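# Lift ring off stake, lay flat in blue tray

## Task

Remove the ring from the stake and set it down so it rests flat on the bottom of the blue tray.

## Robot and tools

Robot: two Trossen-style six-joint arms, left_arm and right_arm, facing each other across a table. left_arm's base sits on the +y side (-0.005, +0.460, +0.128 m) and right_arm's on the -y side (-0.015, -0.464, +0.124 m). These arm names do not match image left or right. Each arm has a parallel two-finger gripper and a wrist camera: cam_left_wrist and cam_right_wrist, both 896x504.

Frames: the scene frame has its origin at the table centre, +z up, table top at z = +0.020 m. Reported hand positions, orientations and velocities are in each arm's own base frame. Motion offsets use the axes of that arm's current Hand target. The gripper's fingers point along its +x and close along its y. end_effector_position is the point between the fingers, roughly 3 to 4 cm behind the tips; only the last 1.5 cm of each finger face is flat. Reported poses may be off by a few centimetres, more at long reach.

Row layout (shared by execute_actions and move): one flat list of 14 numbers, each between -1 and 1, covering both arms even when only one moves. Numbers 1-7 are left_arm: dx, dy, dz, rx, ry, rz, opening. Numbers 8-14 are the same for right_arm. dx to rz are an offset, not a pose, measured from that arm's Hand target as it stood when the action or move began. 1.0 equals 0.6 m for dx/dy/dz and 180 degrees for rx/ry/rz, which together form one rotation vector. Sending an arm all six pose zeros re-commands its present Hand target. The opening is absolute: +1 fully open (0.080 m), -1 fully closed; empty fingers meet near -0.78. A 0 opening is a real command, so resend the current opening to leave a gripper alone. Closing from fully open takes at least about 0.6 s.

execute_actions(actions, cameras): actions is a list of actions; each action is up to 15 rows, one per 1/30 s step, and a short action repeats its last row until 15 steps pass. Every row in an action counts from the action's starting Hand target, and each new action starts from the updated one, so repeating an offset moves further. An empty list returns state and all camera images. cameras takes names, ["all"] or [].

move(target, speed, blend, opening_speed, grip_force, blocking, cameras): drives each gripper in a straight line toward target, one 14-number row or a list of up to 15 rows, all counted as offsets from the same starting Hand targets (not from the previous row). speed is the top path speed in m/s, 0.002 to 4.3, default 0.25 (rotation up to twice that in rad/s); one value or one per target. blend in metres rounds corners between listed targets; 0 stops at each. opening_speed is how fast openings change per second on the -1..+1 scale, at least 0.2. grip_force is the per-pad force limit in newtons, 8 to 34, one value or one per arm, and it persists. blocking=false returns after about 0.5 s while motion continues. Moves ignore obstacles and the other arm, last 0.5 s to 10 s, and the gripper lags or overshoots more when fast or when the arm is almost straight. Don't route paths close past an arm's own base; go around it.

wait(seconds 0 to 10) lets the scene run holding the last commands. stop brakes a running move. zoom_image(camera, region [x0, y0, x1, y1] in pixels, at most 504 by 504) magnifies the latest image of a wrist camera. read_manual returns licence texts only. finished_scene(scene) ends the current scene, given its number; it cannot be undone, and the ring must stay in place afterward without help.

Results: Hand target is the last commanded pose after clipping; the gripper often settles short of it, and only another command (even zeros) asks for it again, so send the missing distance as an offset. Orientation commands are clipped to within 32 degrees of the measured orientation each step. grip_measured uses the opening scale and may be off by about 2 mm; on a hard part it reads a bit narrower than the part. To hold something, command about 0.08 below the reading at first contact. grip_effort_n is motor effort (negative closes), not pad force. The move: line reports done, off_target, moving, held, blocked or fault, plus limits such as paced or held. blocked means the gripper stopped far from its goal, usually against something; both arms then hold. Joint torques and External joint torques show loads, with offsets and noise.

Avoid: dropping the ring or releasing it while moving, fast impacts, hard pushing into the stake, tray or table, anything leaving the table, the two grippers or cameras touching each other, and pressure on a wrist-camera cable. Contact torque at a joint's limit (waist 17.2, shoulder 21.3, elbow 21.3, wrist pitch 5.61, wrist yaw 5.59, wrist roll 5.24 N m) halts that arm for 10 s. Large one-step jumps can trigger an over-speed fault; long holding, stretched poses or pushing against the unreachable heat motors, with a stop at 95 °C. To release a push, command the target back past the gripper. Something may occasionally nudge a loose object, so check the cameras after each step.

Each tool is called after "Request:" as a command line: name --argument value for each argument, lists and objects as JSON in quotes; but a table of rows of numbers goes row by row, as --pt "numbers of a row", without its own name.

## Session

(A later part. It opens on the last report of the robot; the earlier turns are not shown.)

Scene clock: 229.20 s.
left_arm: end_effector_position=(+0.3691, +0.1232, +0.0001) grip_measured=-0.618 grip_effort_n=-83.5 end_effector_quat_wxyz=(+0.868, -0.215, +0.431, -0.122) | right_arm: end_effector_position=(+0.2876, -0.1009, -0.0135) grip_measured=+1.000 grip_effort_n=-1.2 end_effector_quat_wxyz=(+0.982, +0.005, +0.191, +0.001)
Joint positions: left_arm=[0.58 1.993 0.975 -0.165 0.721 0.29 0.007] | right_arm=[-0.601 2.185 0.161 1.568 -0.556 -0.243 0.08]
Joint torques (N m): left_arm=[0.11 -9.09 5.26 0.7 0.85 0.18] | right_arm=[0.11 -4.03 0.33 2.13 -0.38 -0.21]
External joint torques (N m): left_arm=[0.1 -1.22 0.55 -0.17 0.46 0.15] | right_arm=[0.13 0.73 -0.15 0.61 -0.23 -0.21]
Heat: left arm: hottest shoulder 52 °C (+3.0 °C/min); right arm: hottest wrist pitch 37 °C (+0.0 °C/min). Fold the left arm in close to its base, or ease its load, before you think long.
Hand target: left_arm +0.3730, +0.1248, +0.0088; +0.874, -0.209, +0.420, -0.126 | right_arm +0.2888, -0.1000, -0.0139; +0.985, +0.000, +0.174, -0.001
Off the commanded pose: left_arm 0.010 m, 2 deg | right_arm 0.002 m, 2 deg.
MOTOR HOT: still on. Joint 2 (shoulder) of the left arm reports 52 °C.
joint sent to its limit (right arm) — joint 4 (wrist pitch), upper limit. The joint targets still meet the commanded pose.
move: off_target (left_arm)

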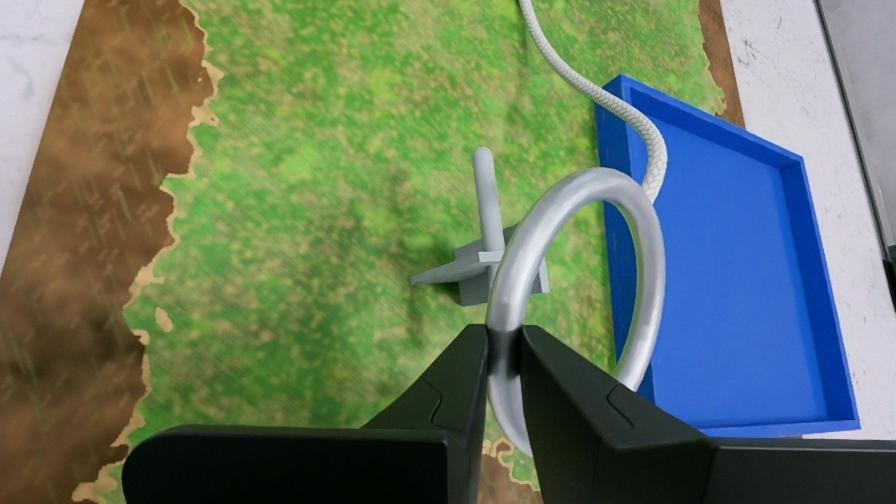

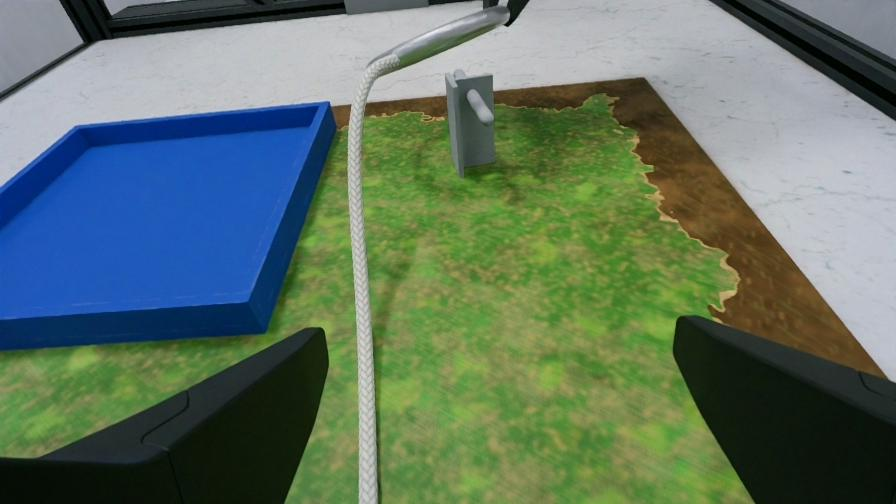

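Request:
move --pt "-0.068 -0.047 0.056 0 0 0 -1 0 0 0 0 0 0 1" --pt "0.158 -0.268 0.044 -0.0655 0.1825 0 -1 0 0 0 0 0 0 1" --speed 0.15 --cameras '["all"]'

Request:
zoom_image --camera "cam_right_wrist" --region '[0, 0, 400, 350]'

Scene clock: 254.97 s.
left_arm: end_effector_position=(+0.4432, -0.0473, +0.0366) grip_measured=-0.618 grip_effort_n=-83.5 end_effector_quat_wxyz=(+0.696, -0.249, +0.659, -0.137) | right_arm: end_effector_position=(+0.2876, -0.1009, -0.0135) grip_measured=+1.000 grip_effort_n=-1.2 end_effector_quat_wxyz=(+0.982, +0.005, +0.191, +0.001)
Joint positions: left_arm=[0.072 2.249 1.698 -0.954 0.553 -0.113 0.007] | right_arm=[-0.601 2.185 0.161 1.568 -0.556 -0.243 0.08]
Joint torques (N m): left_arm=[0.03 -8.38 6.24 0.15 0.48 -0.09] | right_arm=[0.14 -3.98 0.43 2.12 -0.36 -0.18]
External joint torques (N m): left_arm=[0.02 2.11 0.62 -0.3 0.16 -0.12] | right_arm=[0.15 0.78 -0.07 0.59 -0.21 -0.18]
Heat: left arm: hottest shoulder 51 °C (+2.0 °C/min); right arm: hottest wrist pitch 38 °C (+1.0 °C/min). Fold the left arm in close to its base, or ease its load, before you think long.
Hand target: left_arm +0.4448, -0.0476, +0.0348; +0.694, -0.252, +0.660, -0.137 | right_arm +0.2888, -0.1000, -0.0139; +0.985, +0.000, +0.174, -0.001
Off the commanded pose: left_arm 0.003 m, 0 deg | right_arm 0.002 m, 2 deg.
MOTOR HOT: still on. Joint 2 (shoulder) of the left arm reports 51 °C.
joint sent to its limit (right arm) — joint 4 (wrist pitch), upper limit. The joint targets still meet the commanded pose.
move: done

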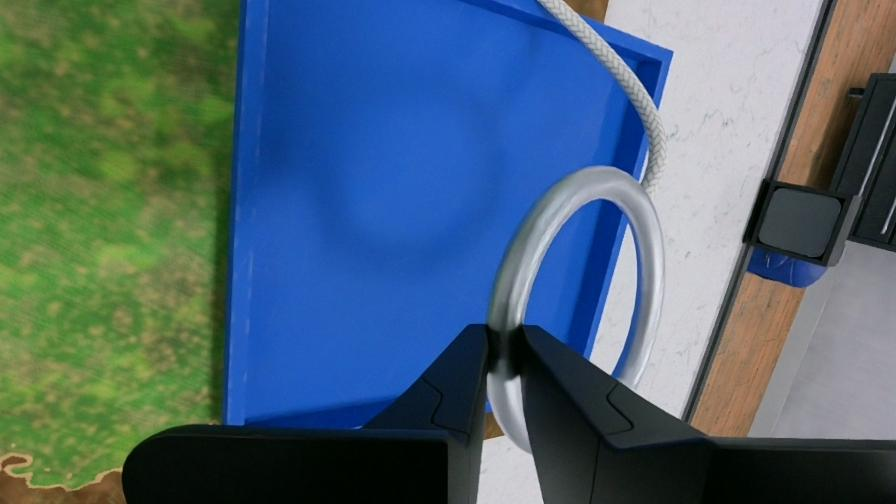

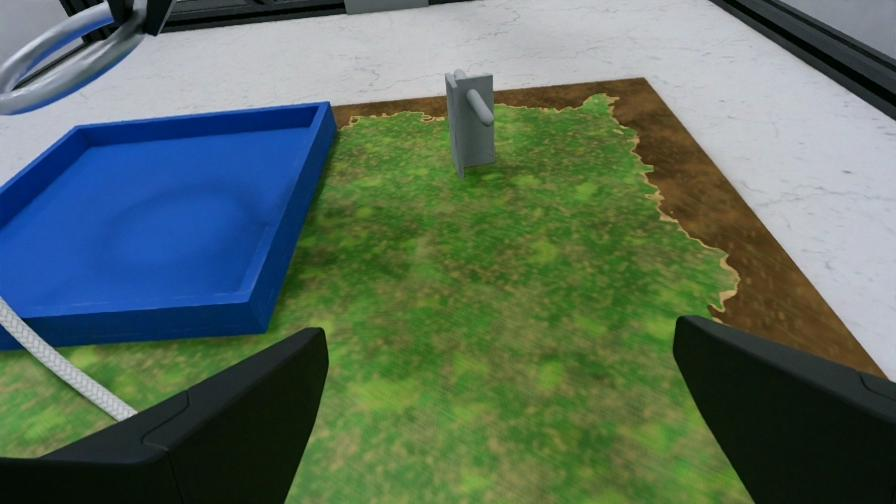

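Scaled by 1.260 from the camera's 896x504 image, which has a finer 1280x720 frame.

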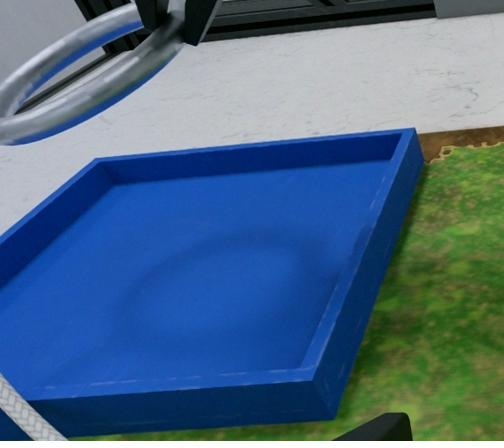

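Request:
move --target '[0.148,0.037,-0.0217,0,0,0,-1,0,0,0,0,0,0,1]' --speed 0.08 --cameras '["all"]'

Request:
zoom_image --camera "cam_right_wrist" --region '[0, 50, 380, 350]'

Scene clock: 276.57 s.
left_arm: end_effector_position=(+0.4410, -0.0758, -0.0437) grip_measured=-0.618 grip_effort_n=-83.5 end_effector_quat_wxyz=(+0.701, -0.250, +0.653, -0.139) | right_arm: end_effector_position=(+0.2876, -0.1009, -0.0135) grip_measured=+1.000 grip_effort_n=-1.2 end_effector_quat_wxyz=(+0.982, +0.005, +0.191, +0.001)
Joint positions: left_arm=[0.007 2.354 1.526 -0.619 0.55 -0.192 0.007] | right_arm=[-0.601 2.185 0.161 1.568 -0.556 -0.243 0.08]
Joint torques (N m): left_arm=[-0.33 -7.76 3.76 0.74 0.35 -0.15] | right_arm=[0.14 -4.08 0.45 2.12 -0.36 -0.19]
External joint torques (N m): left_arm=[-0.41 2.83 -1.34 0.19 0.04 -0.18] | right_arm=[0.15 0.72 -0.08 0.58 -0.21 -0.19]
Heat: left arm: hottest shoulder 47 °C (-6.0 °C/min); right arm: hottest wrist pitch 38 °C (+1.0 °C/min).
Hand target: left_arm +0.4370, -0.0776, -0.0522; +0.694, -0.252, +0.660, -0.137 | right_arm +0.2888, -0.1000, -0.0139; +0.985, +0.000, +0.174, -0.001
Off the commanded pose: left_arm 0.010 m, 1 deg | right_arm 0.002 m, 2 deg.
MOTOR HOT: cleared for the motors of the left arm.
joint sent to its limit (right arm) — joint 4 (wrist pitch), upper limit. The joint targets still meet the commanded pose.
move: off_target (left_arm)

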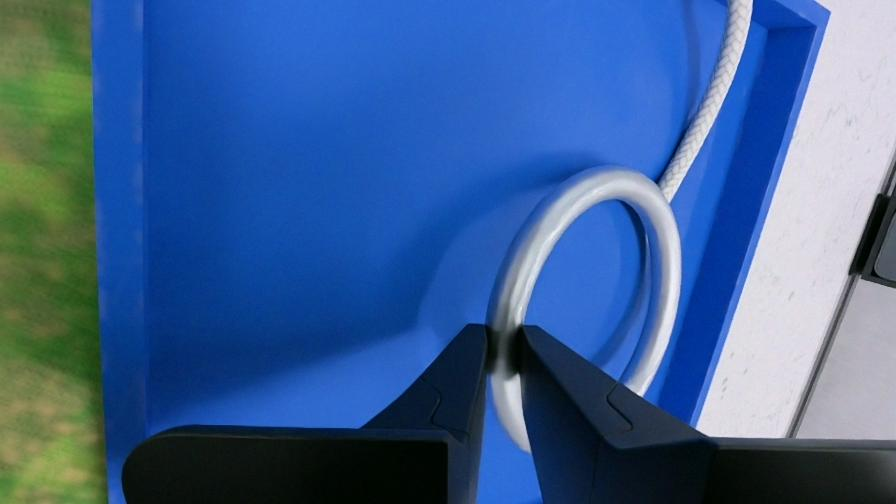

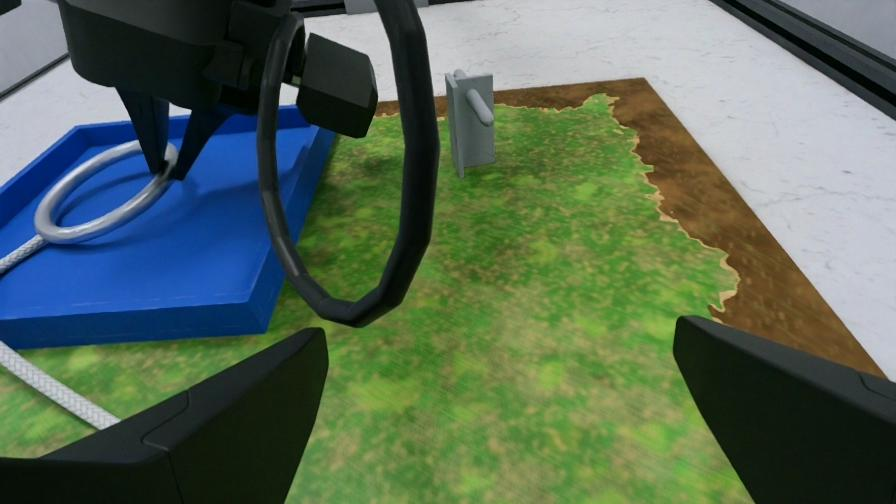

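Scaled by 1.326 from the camera's 896x504 image, which has a finer 1280x720 frame.

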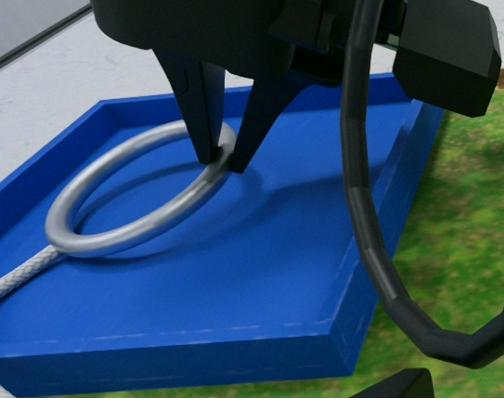

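Request:
move --target '[0.0226,0.014,0,0,0,0,-0.68,0,0,0,0,0,0,1]' --speed 0.04 --grip_force '[8,34]' --cameras '["all"]'

Request:
zoom_image --camera "cam_right_wrist" --region '[0, 50, 380, 350]'

Scene clock: 284.47 s.
left_arm: end_effector_position=(+0.4408, -0.0764, -0.0581) grip_measured=-0.589 grip_effort_n=-31.9 end_effector_quat_wxyz=(+0.701, -0.251, +0.653, -0.140) | right_arm: end_effector_position=(+0.2876, -0.1009, -0.0135) grip_measured=+1.000 grip_effort_n=-0.7 end_effector_quat_wxyz=(+0.982, +0.005, +0.191, +0.001)
Joint positions: left_arm=[0.006 2.386 1.518 -0.579 0.552 -0.192 0.009] | right_arm=[-0.601 2.185 0.161 1.568 -0.556 -0.243 0.08]
Joint torques (N m): left_arm=[-0.24 -7.32 3.75 1 0.29 -0.15] | right_arm=[0.15 -4.07 0.41 2.12 -0.37 -0.2]
External joint torques (N m): left_arm=[-0.24 3.29 -1.24 0.45 -0.03 -0.18] | right_arm=[0.15 0.69 -0.07 0.6 -0.21 -0.2]
Heat: left arm: hottest shoulder 47 °C (-5.0 °C/min); right arm: hottest wrist pitch 38 °C (+1.0 °C/min).
Hand target: left_arm +0.4369, -0.0778, -0.0683; +0.694, -0.252, +0.660, -0.137 | right_arm +0.2888, -0.1000, -0.0139; +0.985, +0.000, +0.174, -0.001
Off the commanded pose: left_arm 0.011 m, 1 deg | right_arm 0.002 m, 2 deg.
joint sent to its limit (right arm) — joint 4 (wrist pitch), upper limit. The joint targets still meet the commanded pose.
grip_force (N): 8, 34
move: off_target (left_arm)

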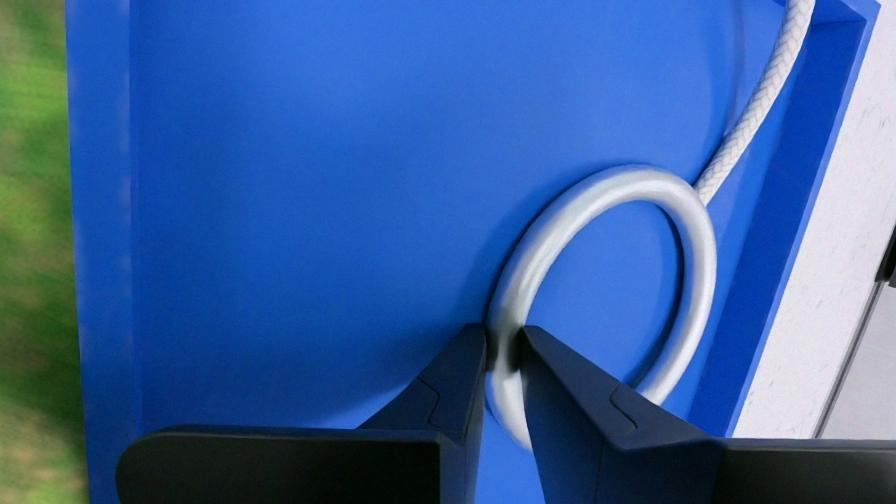

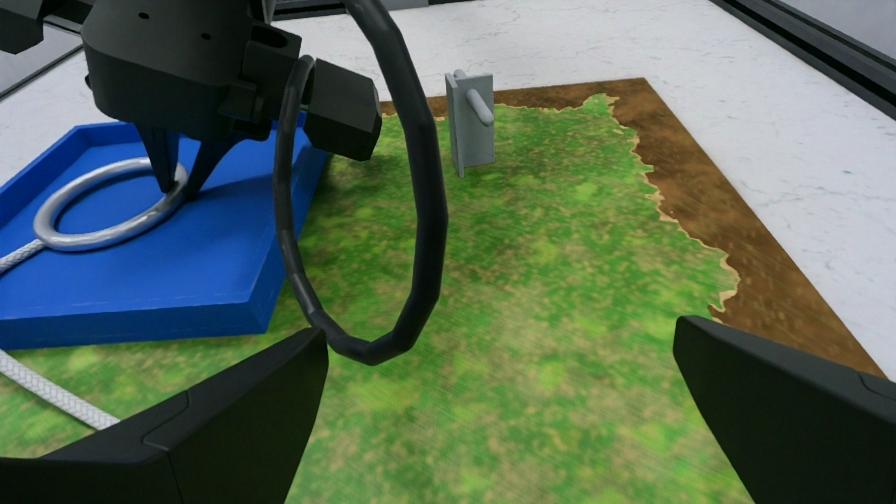

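Scaled by 1.326 from the camera's 896x504 image, which has a finer 1280x720 frame.

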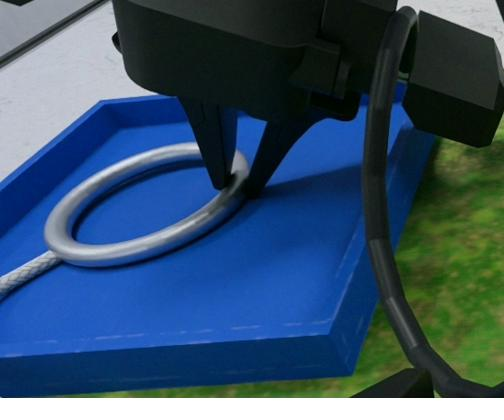

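Request:
move --pt "-0.002 0 0 0 0 0 -0.45 0 0 0 0 0 0 1" --pt "-0.15 0 0 0 0 0 -0.45 0 0 0 0 0 0 1" --speed '[0.03,0.08]' --opening_speed 0.4 --cameras '["all"]'

Request:
zoom_image --camera "cam_right_wrist" --region '[0, 50, 380, 350]'

Scene clock: 295.13 s.
left_arm: end_effector_position=(+0.4261, -0.0311, +0.0015) grip_measured=-0.454 grip_effort_n=17.4 end_effector_quat_wxyz=(+0.688, -0.255, +0.666, -0.134) | right_arm: end_effector_position=(+0.2876, -0.1009, -0.0135) grip_measured=+1.000 grip_effort_n=-1.2 end_effector_quat_wxyz=(+0.982, +0.005, +0.191, +0.001)
Joint positions: left_arm=[0.114 2.264 1.574 -0.861 0.557 -0.07 0.015] | right_arm=[-0.601 2.185 0.161 1.568 -0.556 -0.243 0.08]
Joint torques (N m): left_arm=[-0.15 -10.86 5.49 0.05 0.41 0.18] | right_arm=[0.21 -4.04 0.35 2.12 -0.36 -0.18]
External joint torques (N m): left_arm=[-0.17 -0.66 0.23 -0.33 0.08 0.15] | right_arm=[0.24 0.76 -0.21 0.58 -0.21 -0.18]
Heat: left arm: hottest shoulder 48 °C (-4.1 °C/min); right arm: hottest wrist pitch 38 °C (+1.0 °C/min).
Hand target: left_arm +0.4288, -0.0308, +0.0080; +0.694, -0.252, +0.660, -0.137 | right_arm +0.2888, -0.1000, -0.0139; +0.985, +0.000, +0.174, -0.001
Off the commanded pose: left_arm 0.007 m, 1 deg | right_arm 0.002 m, 2 deg.
joint sent to its limit (right arm) — joint 4 (wrist pitch), upper limit. The joint targets still meet the commanded pose.
grip_force (N): 8, 34
move: done

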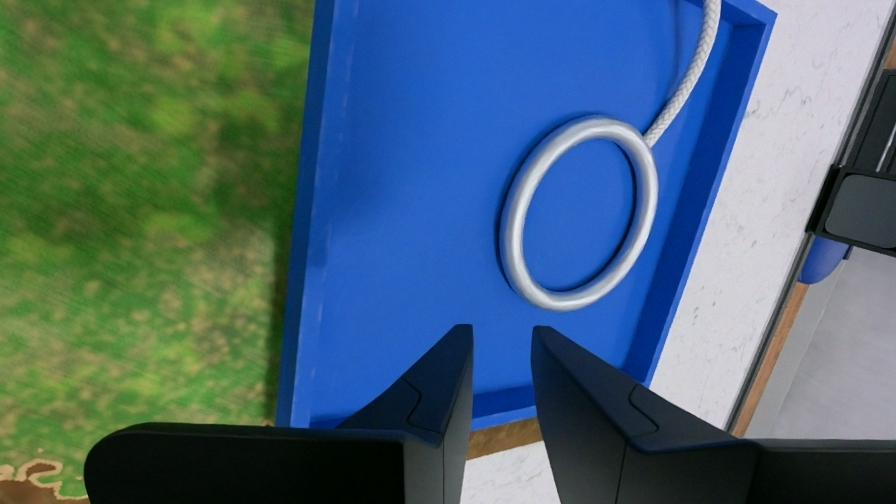

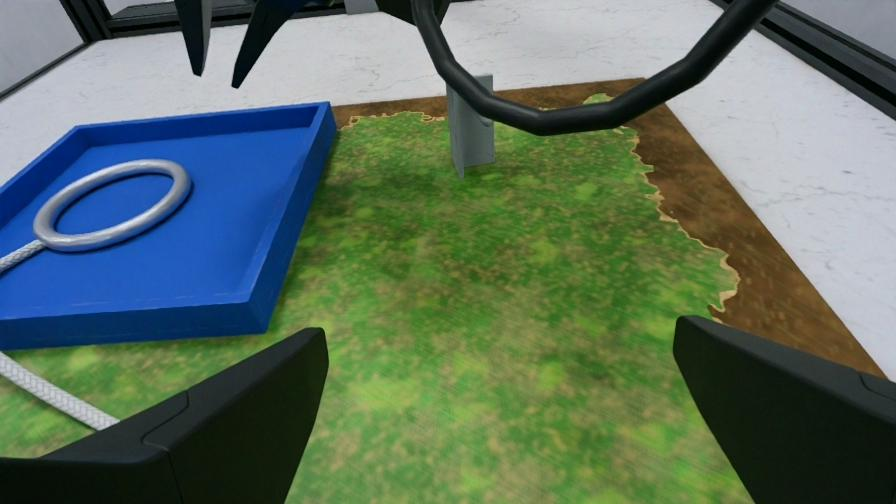

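Scaled by 1.326 from the camera's 896x504 image, which has a finer 1280x720 frame.

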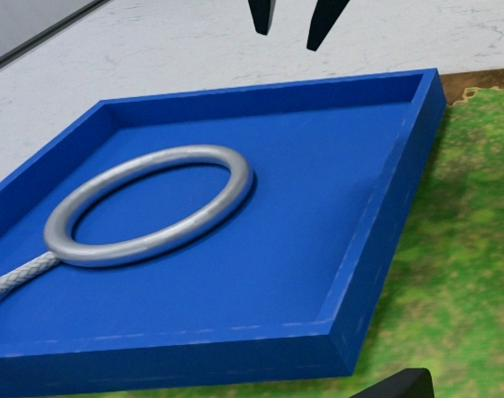

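Flat.

Request:
finished_scene --scene 3

The scene is finished: the task was done.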